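# Lift the middle hanger off the rail and hold it

## Task

Two hangers hang on the rail. Lift off the one closer to the table's centre and hold it up in the air using a single hand, closed on it and gripping hard enough that it cannot rotate in the hand in any orientation. It must finish roughly upright, above the table and clear of the rail, and held clear of everything. The other hanger must still hang on the rail, the rack must still stand upright, and neither the other hanger nor the rack may be gripped.

## Robot and tools

Robot: two arms. left_arm carries a five-finger left hand and right_arm a right hand; the left hand is the mirror image of the right. Base positions in the scene frame: left_arm (-0.021, +0.253, -0.001) m and right_arm (+0.007, -0.253, -0.001) m, both turned almost nothing about z. A post stands behind the arms. A loose object may occasionally get a small push from outside.

Frames: the scene frame has its origin at table-top height, halfway between the nominal bases, with +x out over the table, +y toward left_arm and +z up. Camera image sides do not match these names. Each arm reports its poses in its own base frame, and its offsets use its own base axes. Rotations turn about the Hand target's position.

Hand point: a point fixed to the palm, 0.15 m out from the wrist face along the fingers and 0.05 m in front of the palm. Its +z runs along the straight fingers, which reach 0.06 to 0.07 m past it; +y points out of the palm, and the finger centre lines sit 0.06 m behind the point along -y. +x runs across the palm, away from the thumb on the right hand and toward it on the left hand. A wrist bracket on the little-finger side can hit things.

Row layout, 28 numbers, each in [-1, 1], always for both arms: left_arm dx, dy, dz, rx, ry, rz; then left hand little, ring, middle, index, thumb_bend, thumb_turn, force_limit, speed; then the same 14 for right_arm. The six pose numbers are offsets, not poses. They count from that arm's Hand target as it stood when the action or move began, along its base axes. 1.0 equals 0.6 m or 180 degrees. rx, ry, rz form one rotation vector. Every row inside one action counts from that same start, but each new action or call starts again from the current Hand target, so sending an offset twice moves twice. Six zeros ask nothing new of an arm.

Hand numbers are absolute targets. Fingers and thumb_bend: -1 straight, +1 curled. thumb_turn: -1 beside the palm, +1 opposite the fingers. force_limit maps -1 to about 0 N and +1 to 10 N at the fingertip (15 N for the two thumb motors). speed rises from near zero at -1 to full at +0.48 and stays full above. There is no 'no change' value: to keep a hand as it is, repeat the eight numbers you last sent it; before any were sent, use its hand_measured plus hand_force_limit and hand_speed.

Tools:
- execute_actions(actions, cameras): actions is a list of actions; each action is up to 15 rows, one per 1/30 s step, and a short action keeps its last row to step 15. Images appear only for an empty list or when cameras names them (["all"] or names).
- move(target, speed, blend, blocking, cameras): target is one row or a list of up to 15 rows; every row's offsets count from the same starting Hand targets, not from the previous row. Hands follow straight paths; the whole list shares a 10 s cap. speed is m/s, 0.002 to 4.3, default 0.25 (turn rate up to twice that in rad/s), one value or one per target. blend, in m, rounds corners; 0 stops at each target. blocking=false returns after about 0.5 s while motion continues. Paths do not avoid obstacles or the other arm.
- wait(seconds 0 to 3600): runs the scene without new commands; a running move continues.
- stop(): brakes a running move.
- zoom_image(camera, region [x0, y0, x1, y1]), at most 504 by 504 pixels, from the newest images.
- show_instructions(): shows the reference pages.
- finished_scene(scene=1): ends the scene for good.
Cameras: cam_head_left, cam_head_right, cam_high, cam_low, cam_left_wrist, cam_right_wrist, each 896x504.

Results: per arm, end_effector_position (m) and end_effector_quat_wxyz in base frame, Hand target (your last command after clipping, the origin of the next offsets), joint positions, velocities and torques, and per hand six-value lists hand_measured, hand_stopped_by (moving, target, force, stalled, fault) and hand_load_n (positive when the finger is pushed open), plus your force_limit and speed. A move adds a 'move:' line: done (within 10 mm and 2 degrees), off_target, moving, held or fault, and limits=paced (pose clipped) or limits=held (steps withheld). Arms often rest 1 to 3 cm, sometimes 5 cm, below the command with nothing touching; resend the missing distance as an offset. Orientation commands are clipped to 40 degrees from the measured one each step. Joint ranges (rad): waist ±2.880, shoulder 0 to 3.142, elbow 0 to 3.019, wrist pitch -1.693 to 1.571, wrist yaw ±1.571, wrist roll ±2.094.

Gripping: with the thumb turned opposite the fingers, the hand closes around things about 0.035 to 0.065 m thick, or a handle down to 0.025 m; thumb tip against the index pad can pinch a light object. For a soft close use speed -0.94 or lower. To grip harder, raise force_limit and send a target more closed than hand_measured. A dropped hold shows as hand_load_n falling near 0. A motor that hits force_limit locks.

Avoid: dropping or flinging the hanger, fast contacts, knocking the rack or the other hanger, hitting the post or table, the two hands or arms meeting (never close one hand on the other's fingers), anything leaving the table, and long stretched or straining poses that overheat motors (warning at 85 °C; at 100 °C the arm goes limp for 30 to 60 s). To end a push, command back past the hand point. Paths near an arm's own base can swing its elbow. The scene keeps running while you think.

Each tool is called as name([rows], argument=value, ...), one row to a line, values as JSON.

Reference images:

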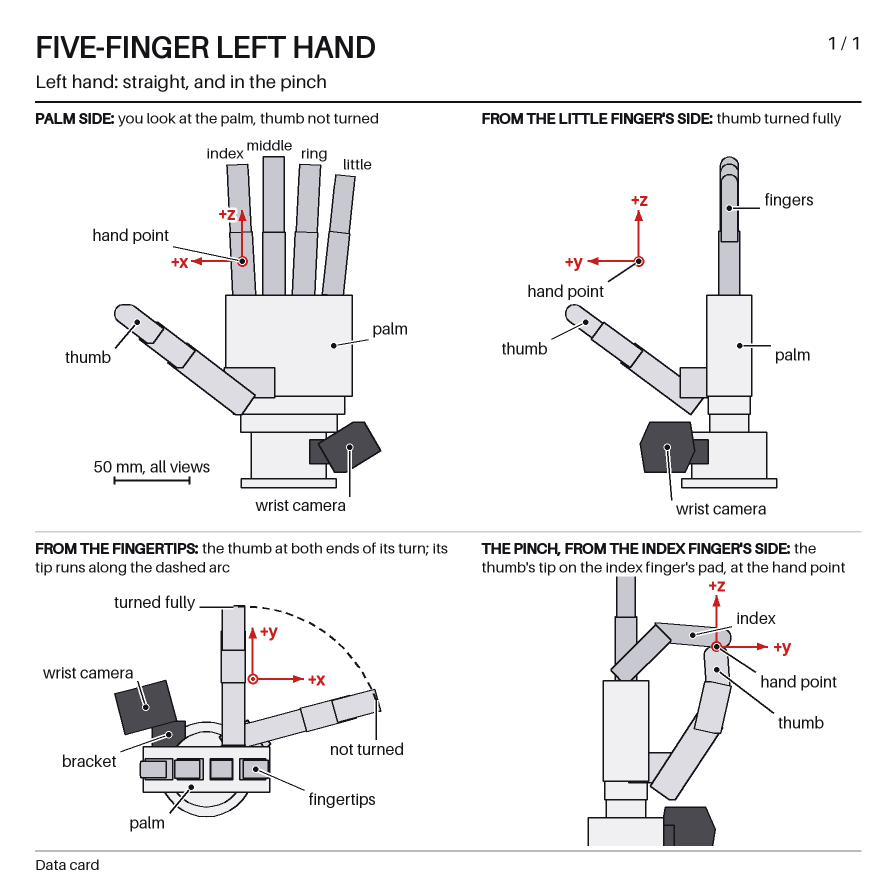

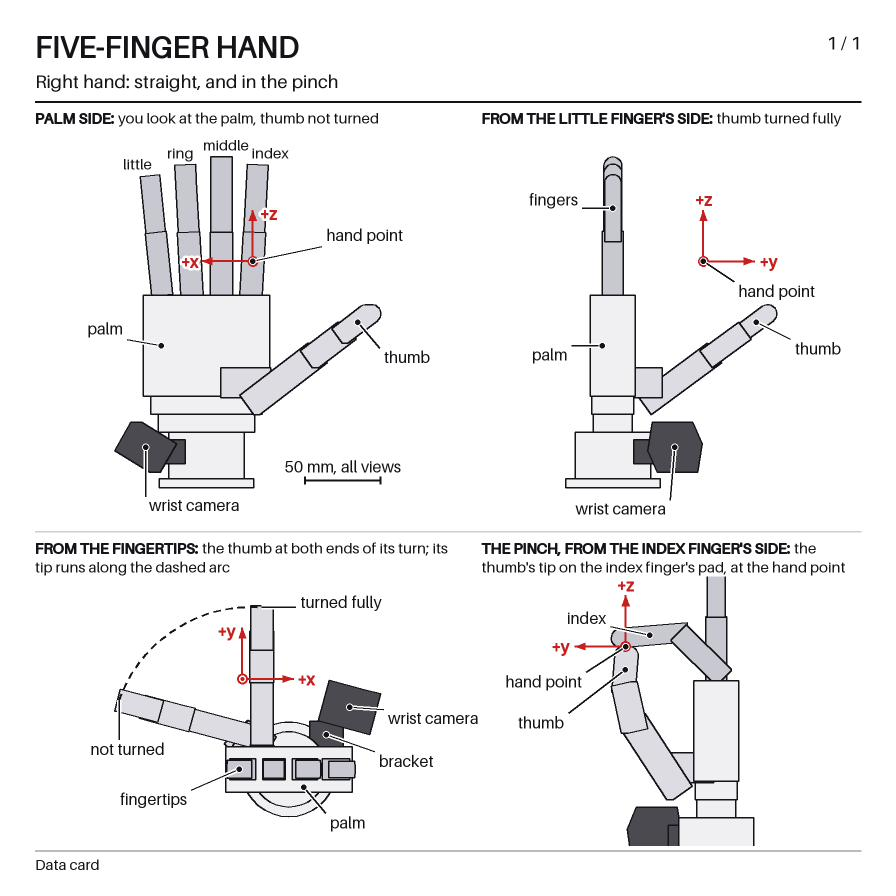

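## Session

execute_actions(actions=[])

Scene clock: 0.00 s.
left_arm: end_effector_position=(+0.1644, +0.1550, +0.2382) hand_measured=(-1.000, -1.000, -1.000, -1.000, -1.000, -1.000) hand_load_n=(+0.0, +0.0, +0.0, +0.0, +0.0, +0.0) hand_stopped_by=(target, target, target, target, target, target) hand_force_limit=0.00 hand_speed=-0.80 end_effector_quat_wxyz=(+0.006, -0.208, +0.963, +0.174) | right_arm: end_effector_position=(+0.5527, +0.1287, +0.2314) hand_measured=(-1.000, -1.000, -1.000, -1.000, -1.000, -1.000) hand_load_n=(+0.0, +0.0, +0.0, +0.0, +0.0, +0.0) hand_stopped_by=(target, target, target, target, target, target) hand_force_limit=0.00 hand_speed=-0.80 end_effector_quat_wxyz=(-0.037, +0.918, +0.344, +0.197)
Joint positions: left_arm=[0.22 0.934 0.939 -1.561 -0.349 1.367] | right_arm=[0.318 1.558 1.495 -1.114 -0.088 -1.952]
Joint velocities: within noise
Joint torques (N m): no reading
Motor temperatures (°C): left_arm=[25 23 23 22 24 23] | right_arm=[23 19 19 26 22 22]
Heat: left arm: hottest waist 25 °C; right arm: hottest wrist pitch 26 °C.
Hand target: left_arm +0.1690, +0.1561, +0.2450; +0.016, -0.210, +0.962, +0.174 | right_arm +0.5592, +0.1309, +0.2454; -0.036, +0.914, +0.343, +0.212

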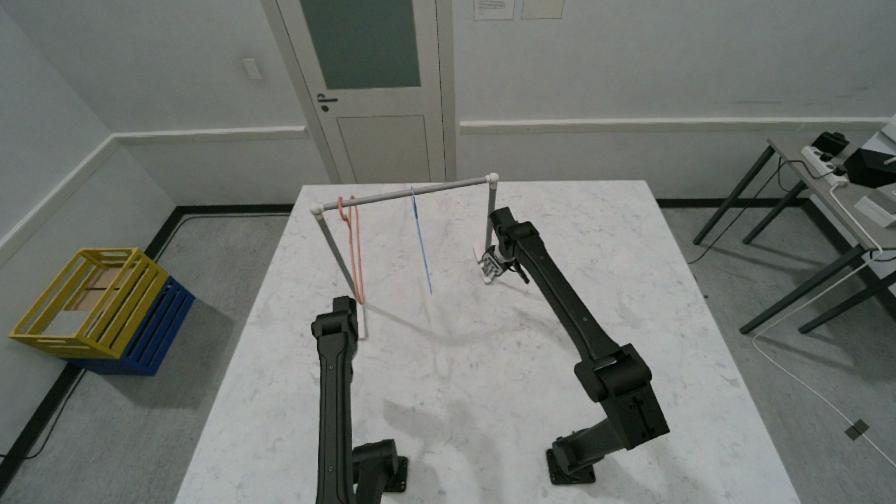

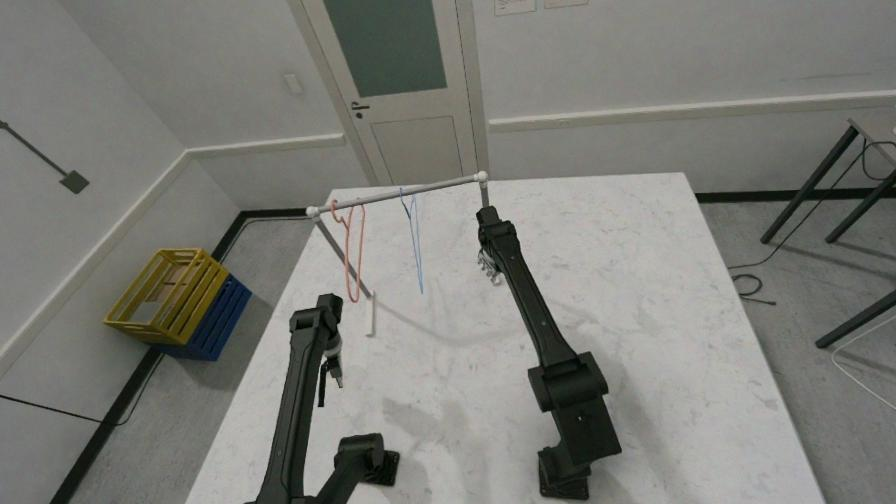

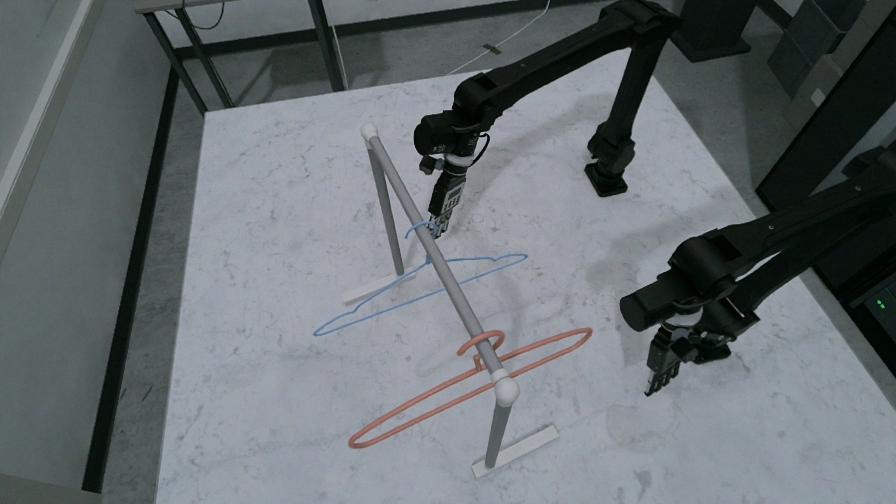

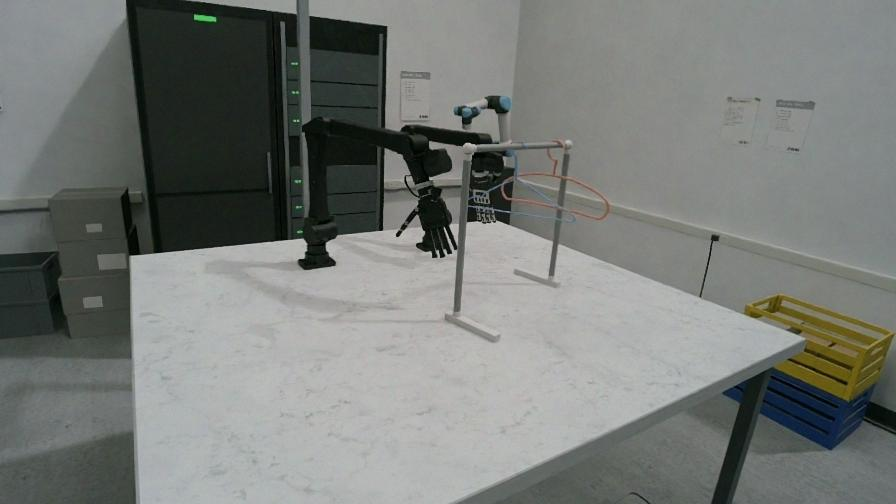

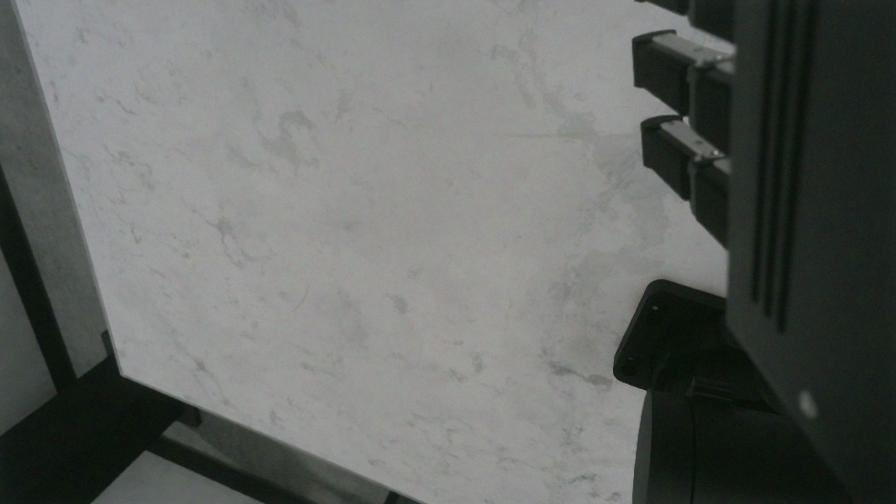

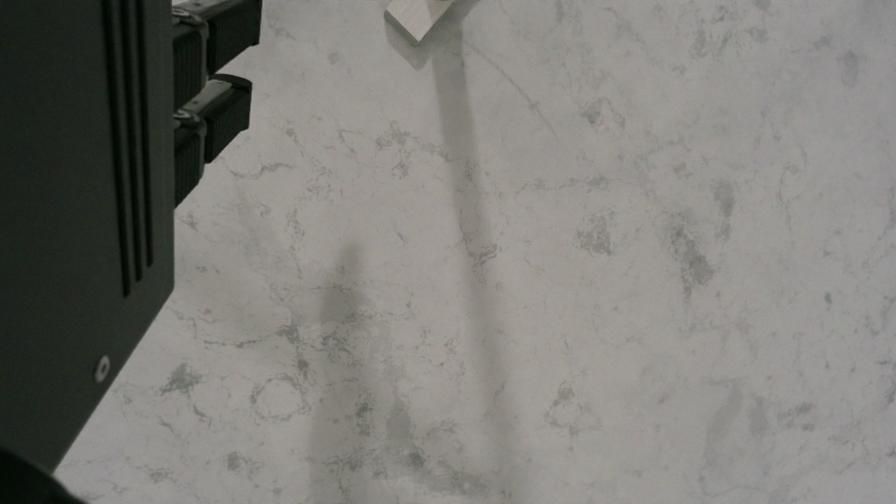

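zoom_image(camera="cam_head_left", region=[290, 160, 560, 350])

zoom_image(camera="cam_head_right", region=[290, 160, 560, 350])

zoom_image(camera="cam_high", region=[290, 100, 740, 490])

zoom_image(camera="cam_low", region=[380, 90, 640, 350])

Scaled by 1.867 from the camera's image (finer frame: 1280x720).

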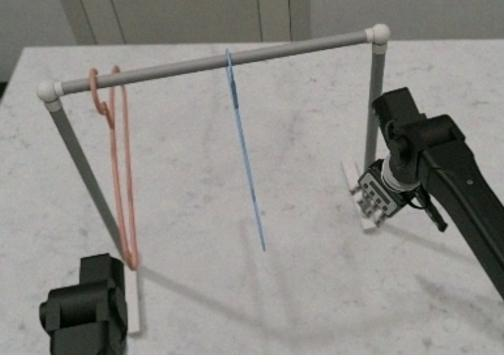

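Scaled by 1.867 from the camera's image (finer frame: 1280x720).

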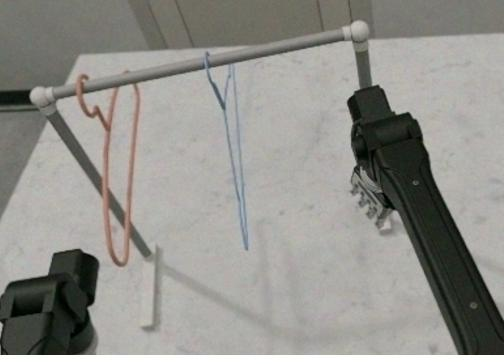

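Scaled by 1.120 from the camera's image (finer frame: 1280x720).

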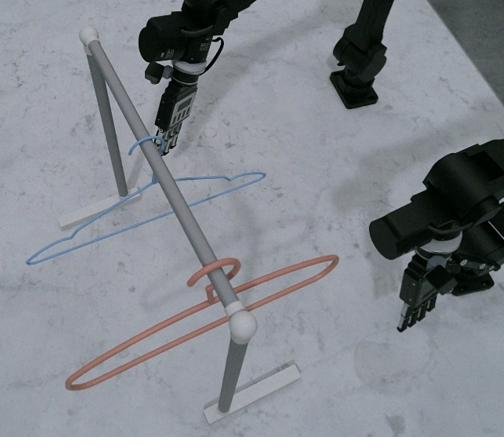

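Scaled by 1.938 from the camera's image (finer frame: 1280x720).

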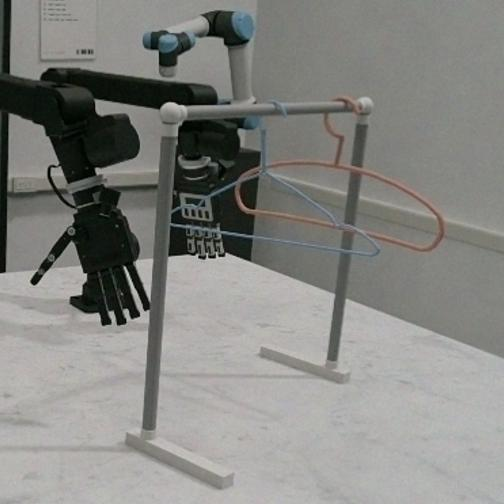

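zoom_image(camera="cam_high", region=[300, 200, 540, 340])

zoom_image(camera="cam_low", region=[450, 130, 590, 230])

zoom_image(camera="cam_head_right", region=[370, 170, 450, 310])

zoom_image(camera="cam_head_left", region=[370, 170, 450, 310])

Scaled by 2.100 from the camera's image (finer frame: 1280x720).

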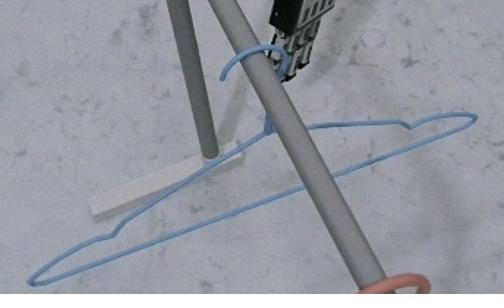

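Scaled by 3.600 from the camera's image (finer frame: 1280x720).

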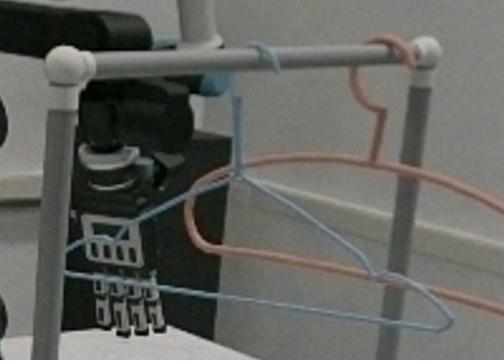

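Scaled by 3.600 from the camera's image (finer frame: 1280x720).

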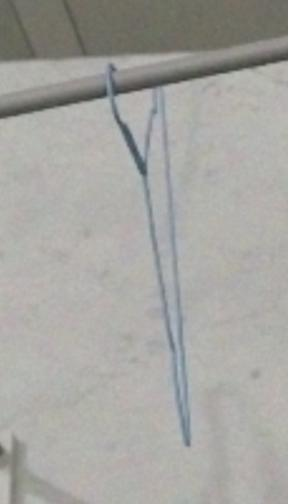

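Scaled by 3.600 from the camera's image (finer frame: 1280x720).

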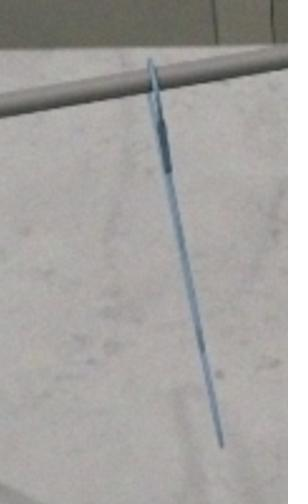

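zoom_image(camera="cam_head_left", region=[450, 160, 570, 300])

zoom_image(camera="cam_head_right", region=[430, 160, 550, 300])

zoom_image(camera="cam_high", region=[340, 110, 500, 310])

zoom_image(camera="cam_low", region=[380, 120, 520, 350])

Scaled by 3.600 from the camera's image (finer frame: 1280x720).

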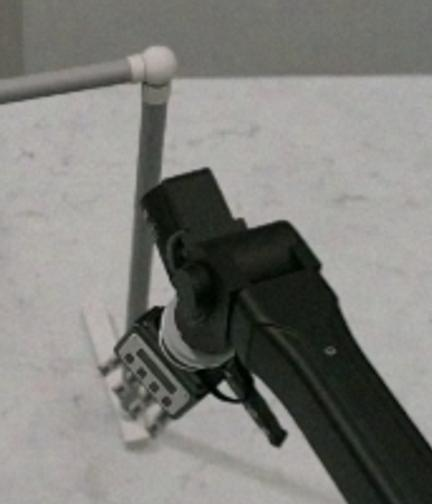

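Scaled by 3.600 from the camera's image (finer frame: 1280x720).

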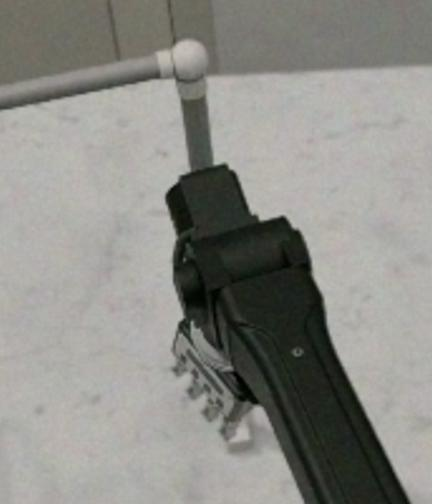

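Scaled by 2.520 from the camera's image (finer frame: 1280x720).

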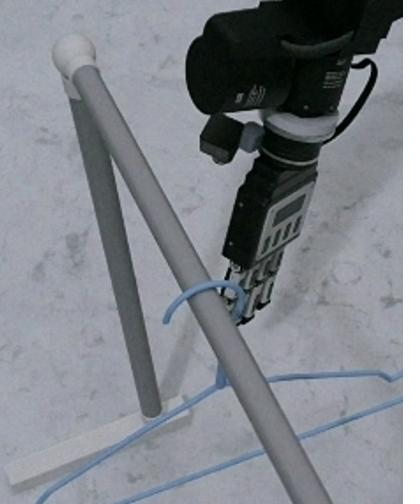

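Scaled by 2.191 from the camera's image (finer frame: 1280x720).

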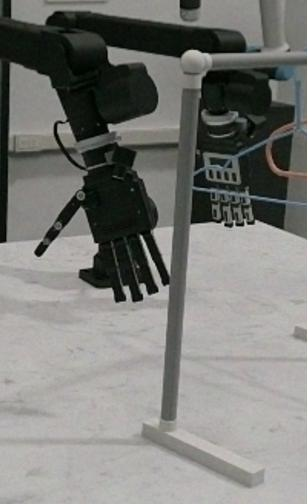

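move([
  [0,0,0,0,0,0,-1,-1,-1,-1,-1,-1,0,-0.8,-0.2653,0.0318,0.191,0,0,0,-1,-1,-1,-1,-1,-1,0,-0.6],
  [0,0,0,0,0,0,-1,-1,-1,-1,-1,-1,0,-0.8,-0.182,0.28,0.224,0.3473,-0.1438,0.2489,-1,-1,-1,-1,-1,1,0,-0.6],
], speed=0.2, blend=[0.03,0], cameras=["all"])

Scene clock: 570.53 s.
left_arm: end_effector_position=(+0.1644, +0.1550, +0.2382) hand_measured=(-1.000, -1.000, -1.000, -1.000, -1.000, -1.000) hand_load_n=(+0.0, +0.0, +0.0, +0.0, +0.0, +0.0) hand_stopped_by=(target, target, target, target, target, target) hand_force_limit=0.00 hand_speed=-0.80 end_effector_quat_wxyz=(+0.006, -0.208, +0.963, +0.174) | right_arm: end_effector_position=(+0.4453, +0.3029, +0.3793) hand_measured=(-1.000, -1.000, -1.000, -1.000, -1.000, +1.000) hand_load_n=(+0.0, +0.0, +0.0, +0.0, +0.0, +0.0) hand_stopped_by=(target, target, target, target, target, target) hand_force_limit=0.00 hand_speed=-0.60 end_effector_quat_wxyz=(+0.494, -0.510, -0.492, -0.504)
Joint positions: left_arm=[0.22 0.934 0.939 -1.561 -0.349 1.367] | right_arm=[0.285 1.21 0.956 0.241 -1.257 -1.577]
Joint torques (N m): left_arm=[1.61 -2.84 8.34 0.29 -0.43 0] | right_arm=[0.15 -6.18 9.22 1.68 -0.16 -0.07]
Motor temperatures (°C): left_arm=[24 23 32 20 23 21] | right_arm=[21 25 35 25 20 21]
Heat: left arm: hottest elbow 32 °C; right arm: hottest elbow 35 °C.
Hand target: left_arm +0.1690, +0.1561, +0.2450; +0.016, -0.210, +0.962, +0.174 | right_arm +0.4501, +0.2987, +0.3798; +0.490, -0.509, -0.490, -0.510
Off the commanded pose: left_arm 0.008 m, 1 deg | right_arm 0.006 m, 1 deg.
move: done

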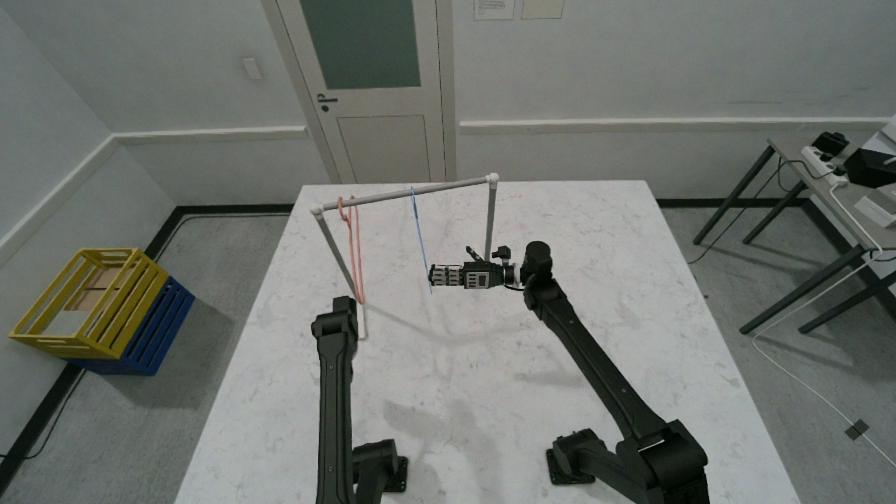

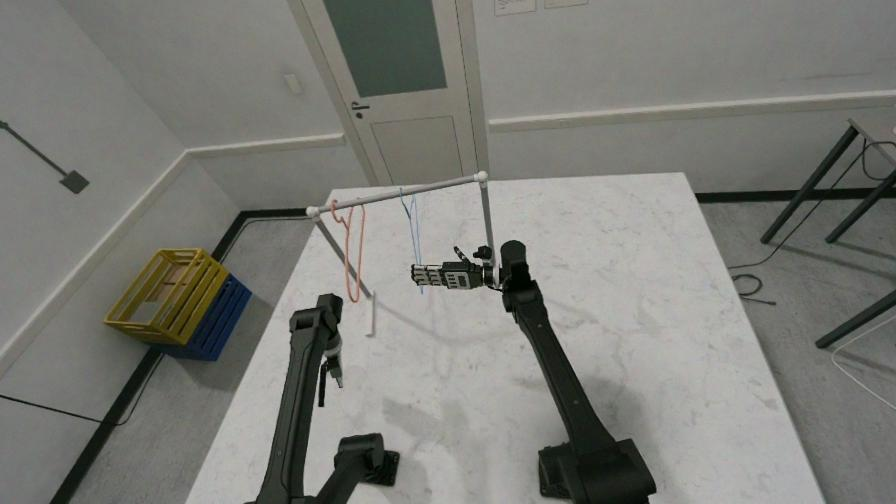

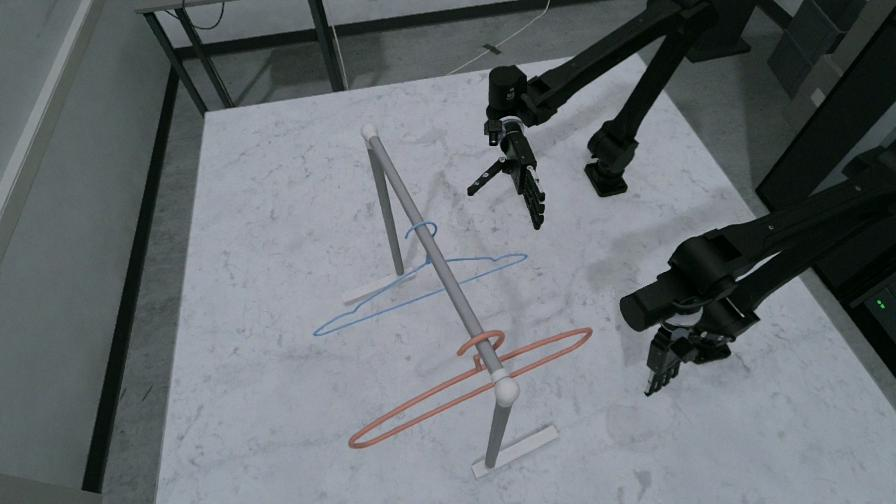

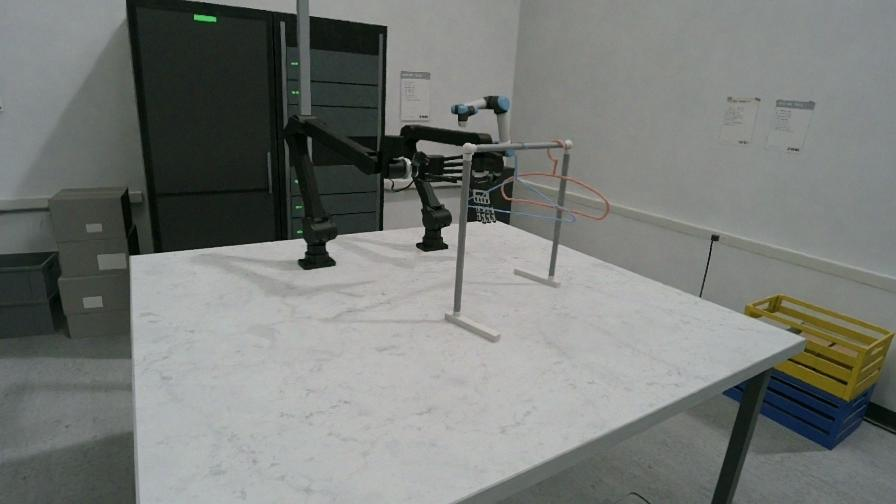

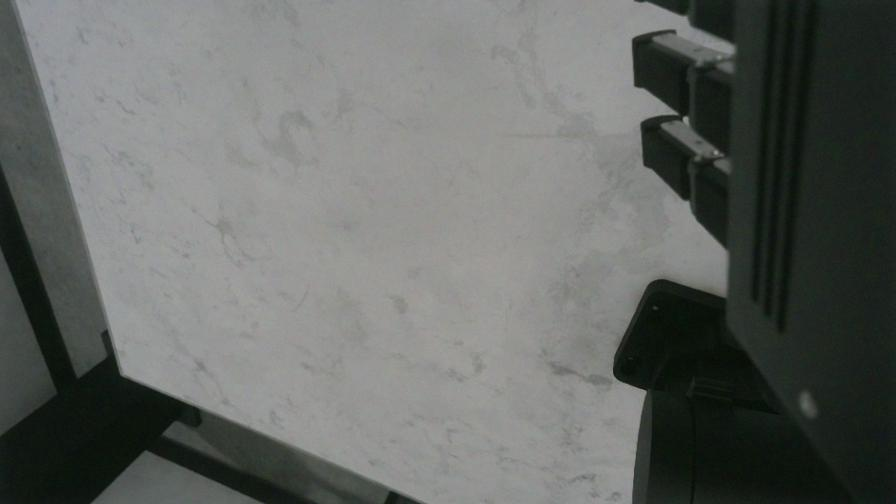

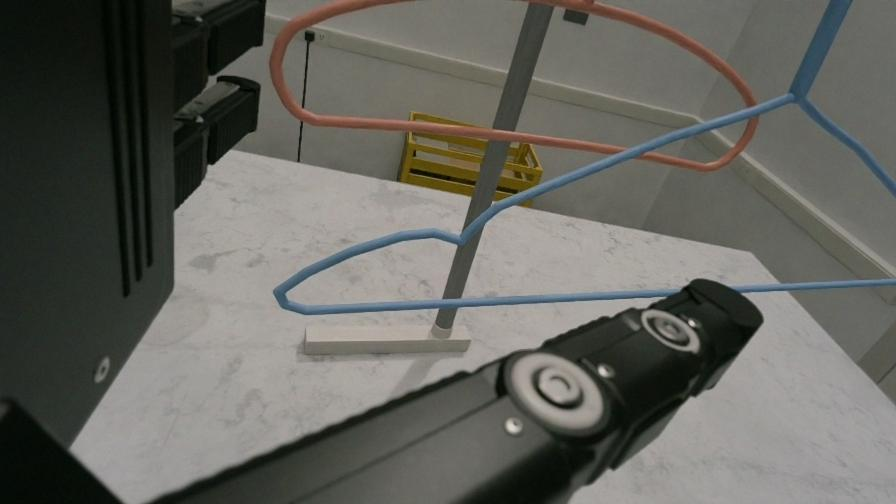

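zoom_image(camera="cam_head_left", region=[390, 170, 560, 310])

zoom_image(camera="cam_head_right", region=[380, 170, 550, 310])

zoom_image(camera="cam_high", region=[300, 50, 580, 340])

zoom_image(camera="cam_low", region=[380, 120, 600, 260])

Scaled by 2.965 from the camera's image (finer frame: 1280x720).

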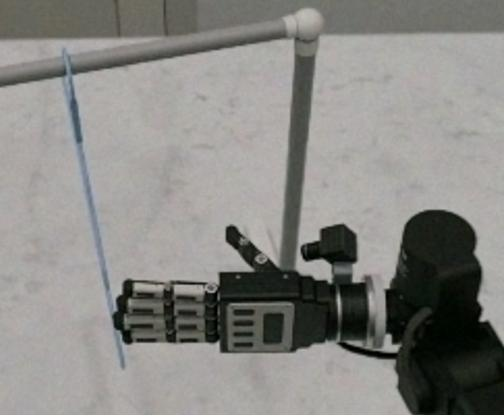

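Scaled by 2.965 from the camera's image (finer frame: 1280x720).

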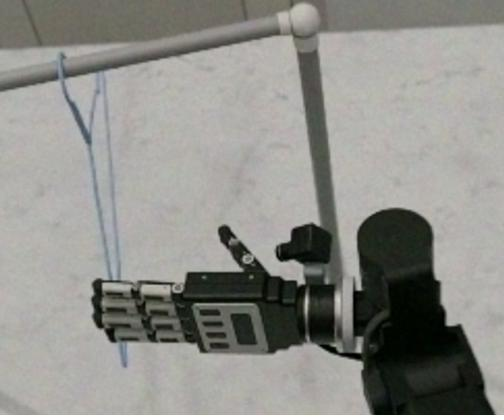

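Scaled by 1.738 from the camera's image (finer frame: 1280x720).

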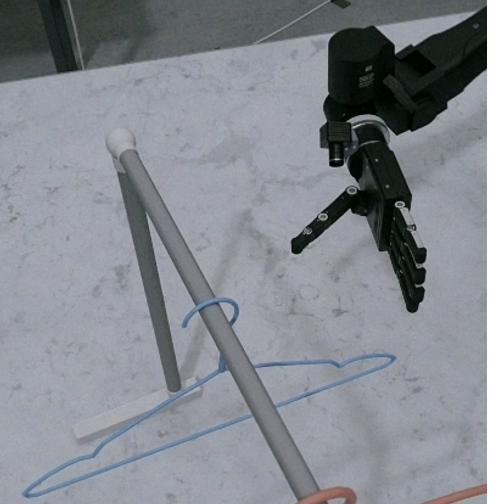

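Scaled by 2.291 from the camera's image (finer frame: 1280x720).

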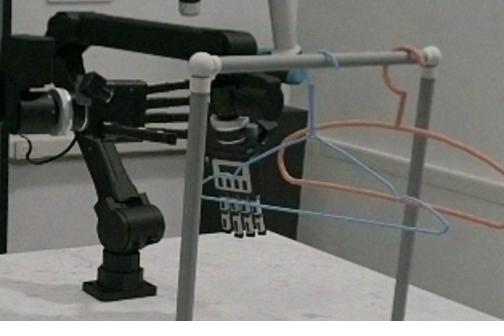

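move(target=[0,0,0,0,0,0,-1,-1,-1,-1,-1,-1,0,-0.8,0,0.0833,0,0,0,0,-1,-1,-1,-1,-1,1,0,-0.6], speed=0.15, cameras=["cam_right_wrist","cam_head_left"])

Scene clock: 628.37 s.
left_arm: end_effector_position=(+0.1644, +0.1550, +0.2382) hand_measured=(-1.000, -1.000, -1.000, -1.000, -1.000, -1.000) hand_load_n=(+0.0, +0.0, +0.0, +0.0, +0.0, +0.0) hand_stopped_by=(target, target, target, target, target, target) hand_force_limit=0.00 hand_speed=-0.80 end_effector_quat_wxyz=(+0.006, -0.208, +0.963, +0.174) | right_arm: end_effector_position=(+0.4433, +0.3460, +0.3572) hand_measured=(-1.000, -1.000, -1.000, -1.000, -1.000, +1.000) hand_load_n=(+0.0, +0.0, -0.5, +0.0, +0.0, +0.0) hand_stopped_by=(target, target, target, target, target, target) hand_force_limit=0.00 hand_speed=-0.60 end_effector_quat_wxyz=(+0.496, -0.524, -0.486, -0.493)
Joint positions: left_arm=[0.22 0.934 0.939 -1.561 -0.349 1.367] | right_arm=[0.39 1.256 0.956 0.249 -1.145 -1.576]
Joint torques (N m): left_arm=[1.44 -2.61 8.31 0.24 -0.43 -0.01] | right_arm=[1.03 -6.95 12.16 1.77 -0.03 -0.07]
Heat: left arm: hottest elbow 32 °C; right arm: hottest elbow 33 °C.
Hand target: left_arm +0.1690, +0.1561, +0.2450; +0.016, -0.210, +0.962, +0.174 | right_arm +0.4501, +0.3488, +0.3797; +0.491, -0.509, -0.490, -0.510
Off the commanded pose: left_arm 0.008 m, 1 deg | right_arm 0.024 m, 3 deg.
move: off_target (right_arm)
Images, in order (width x height): cam_head_left 896x504, cam_right_wrist 896x504.

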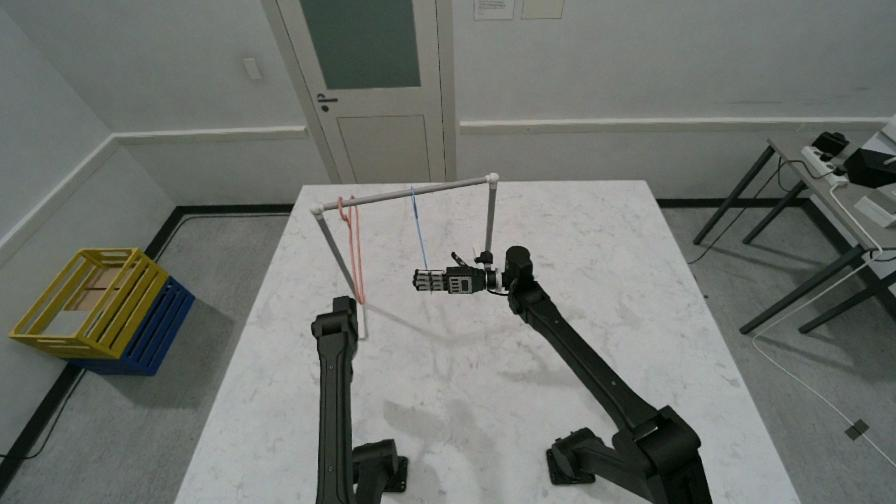

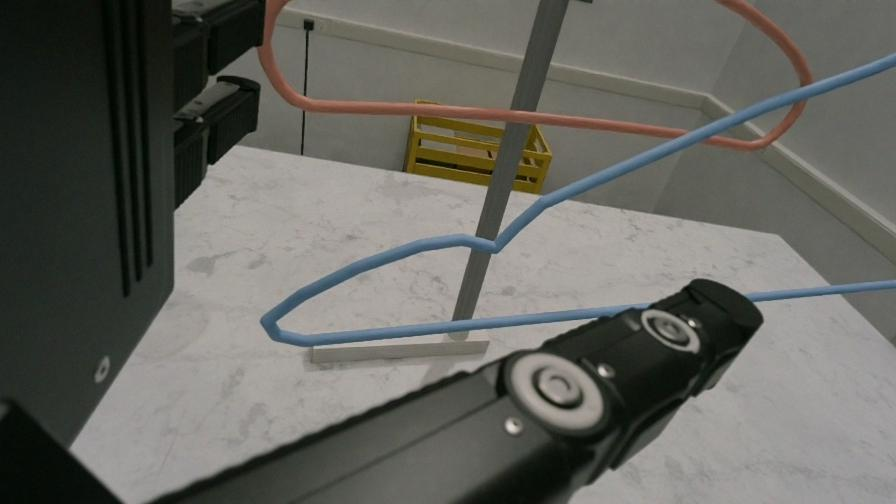

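move(target=[0,0,0,0,0,0,-1,-1,-1,-1,-1,-1,0,-0.8,0.18,-0.105,0.05,0,0,0,-1,-1,-1,-1,-1,1,0,-0.6], speed=0.15, cameras=["all"])

Scene clock: 676.97 s.
left_arm: end_effector_position=(+0.1644, +0.1550, +0.2382) hand_measured=(-1.000, -1.000, -1.000, -1.000, -1.000, -1.000) hand_load_n=(+0.0, +0.0, -0.5, +0.0, -0.5, +0.0) hand_stopped_by=(target, target, target, target, target, target) hand_force_limit=0.00 hand_speed=-0.80 end_effector_quat_wxyz=(+0.006, -0.208, +0.963, +0.174) | right_arm: end_effector_position=(+0.5503, +0.2862, +0.3889) hand_measured=(-1.000, -1.000, -1.000, -1.000, -1.000, +1.000) hand_load_n=(+0.0, +0.0, +0.0, +0.0, +0.5, +0.0) hand_stopped_by=(target, target, target, target, target, target) hand_force_limit=0.00 hand_speed=-0.60 end_effector_quat_wxyz=(+0.496, -0.517, -0.485, -0.502)
Joint positions: left_arm=[0.22 0.934 0.939 -1.561 -0.349 1.367] | right_arm=[0.194 1.46 1.222 0.216 -1.34 -1.567]
Joint torques (N m): left_arm=[1.61 -2.84 8.35 0.27 -0.43 -0.02] | right_arm=[0.79 -9.76 13.22 0.57 -0.22 -0.09]
Heat: left arm: hottest elbow 32 °C; right arm: hottest elbow 36 °C.
Hand target: left_arm +0.1690, +0.1561, +0.2450; +0.016, -0.210, +0.962, +0.174 | right_arm +0.5581, +0.2858, +0.4097; +0.491, -0.509, -0.490, -0.510
Off the commanded pose: left_arm 0.008 m, 1 deg | right_arm 0.022 m, 1 deg.
move: off_target (right_arm)

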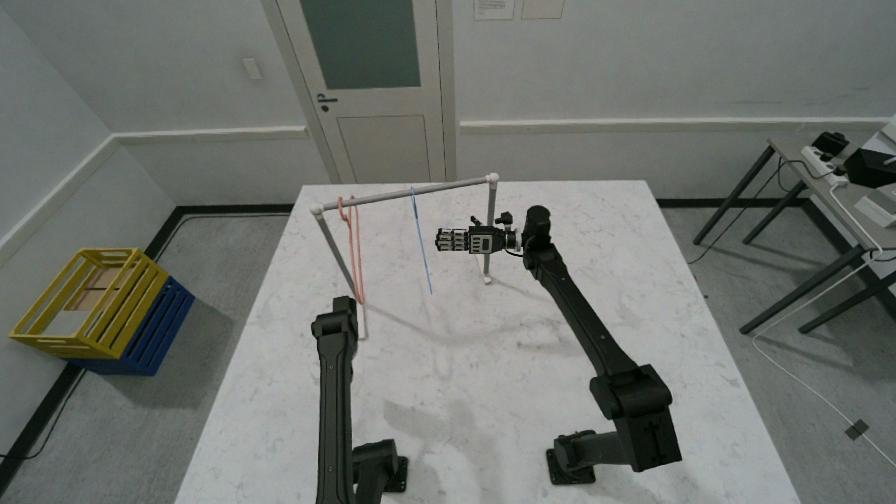

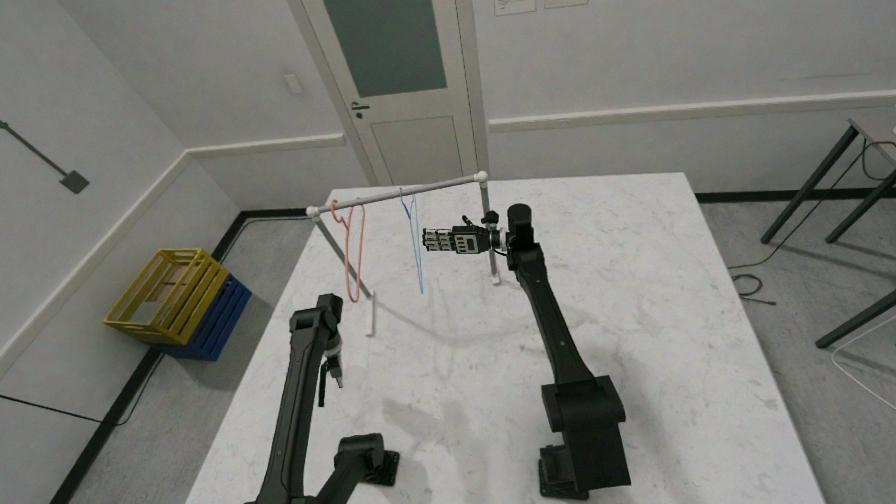

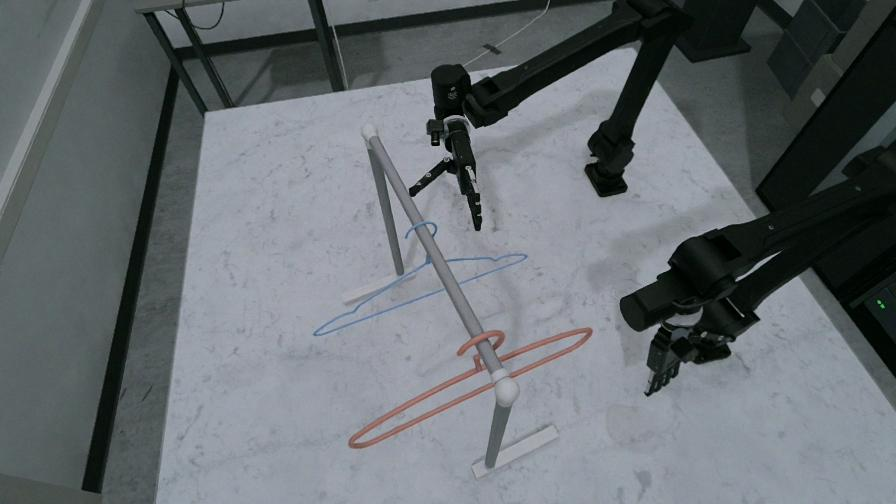

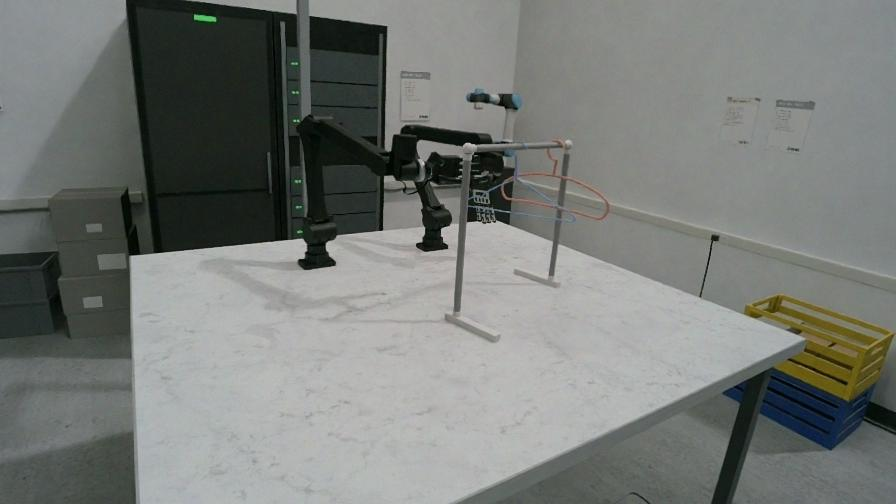

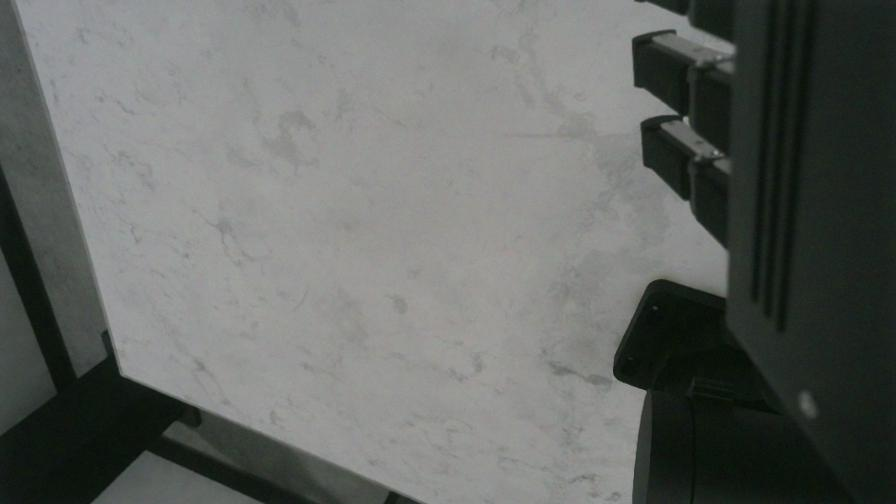

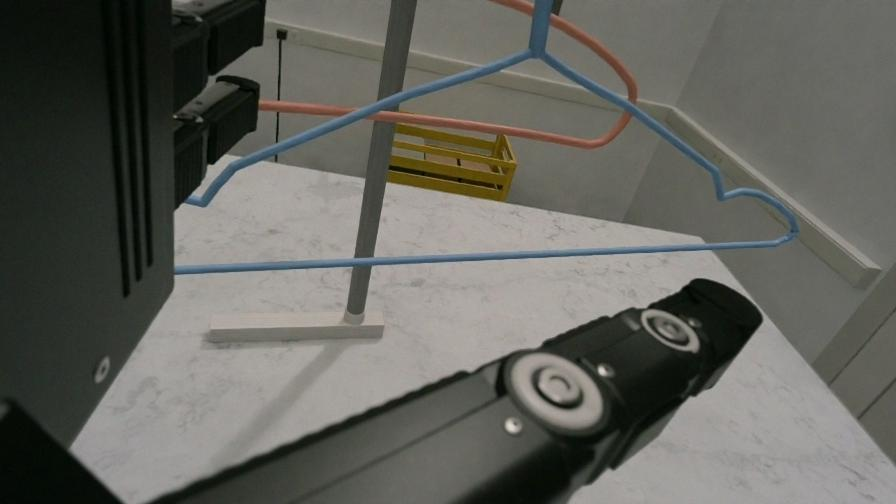

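zoom_image(camera="cam_head_left", region=[390, 170, 560, 310])

zoom_image(camera="cam_head_right", region=[380, 170, 550, 310])

zoom_image(camera="cam_high", region=[300, 50, 580, 340])

zoom_image(camera="cam_low", region=[380, 120, 600, 260])

Scaled by 2.965 from the camera's image (finer frame: 1280x720).

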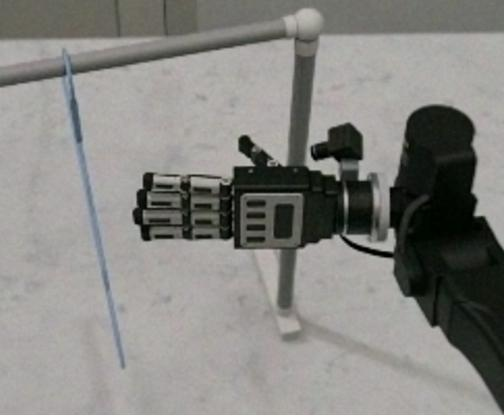

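Scaled by 2.965 from the camera's image (finer frame: 1280x720).

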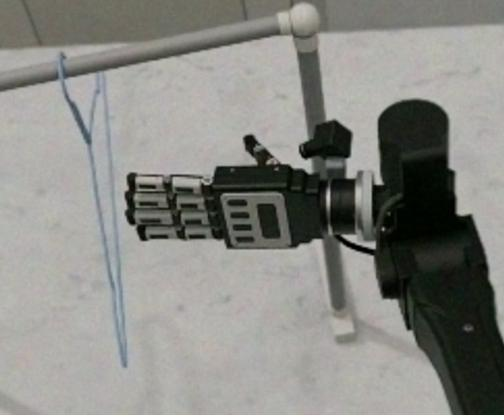

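Scaled by 1.738 from the camera's image (finer frame: 1280x720).

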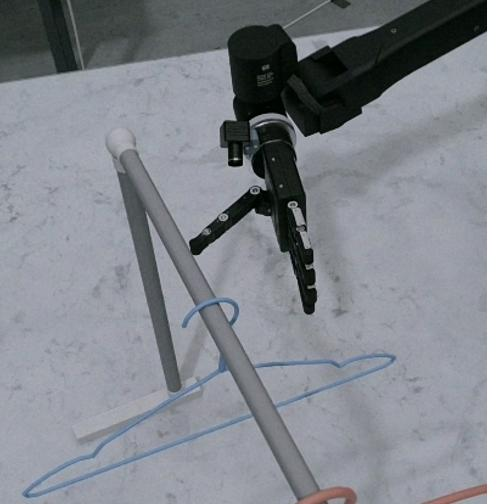

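Scaled by 2.291 from the camera's image (finer frame: 1280x720).

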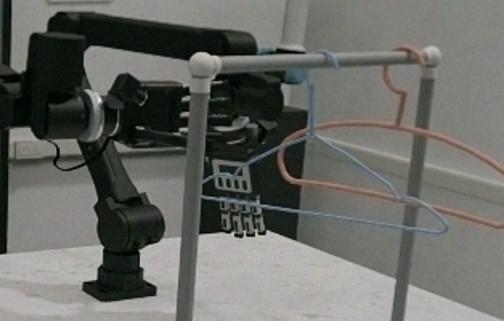

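zoom_image(camera="cam_right_wrist", region=[560, 40, 896, 504])

zoom_image(camera="cam_right_wrist", region=[180, 0, 680, 360])

Scaled by 1.086 from the camera's image (finer frame: 1280x720).

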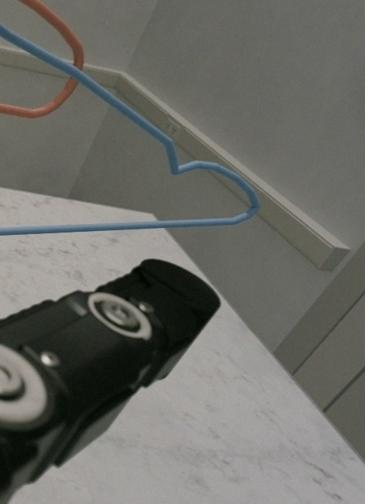

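Scaled by 1.008 from the camera's image (finer frame: 1280x720).

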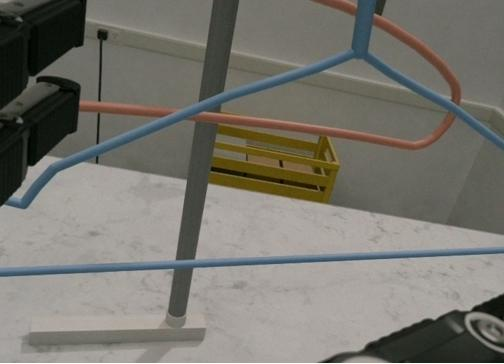

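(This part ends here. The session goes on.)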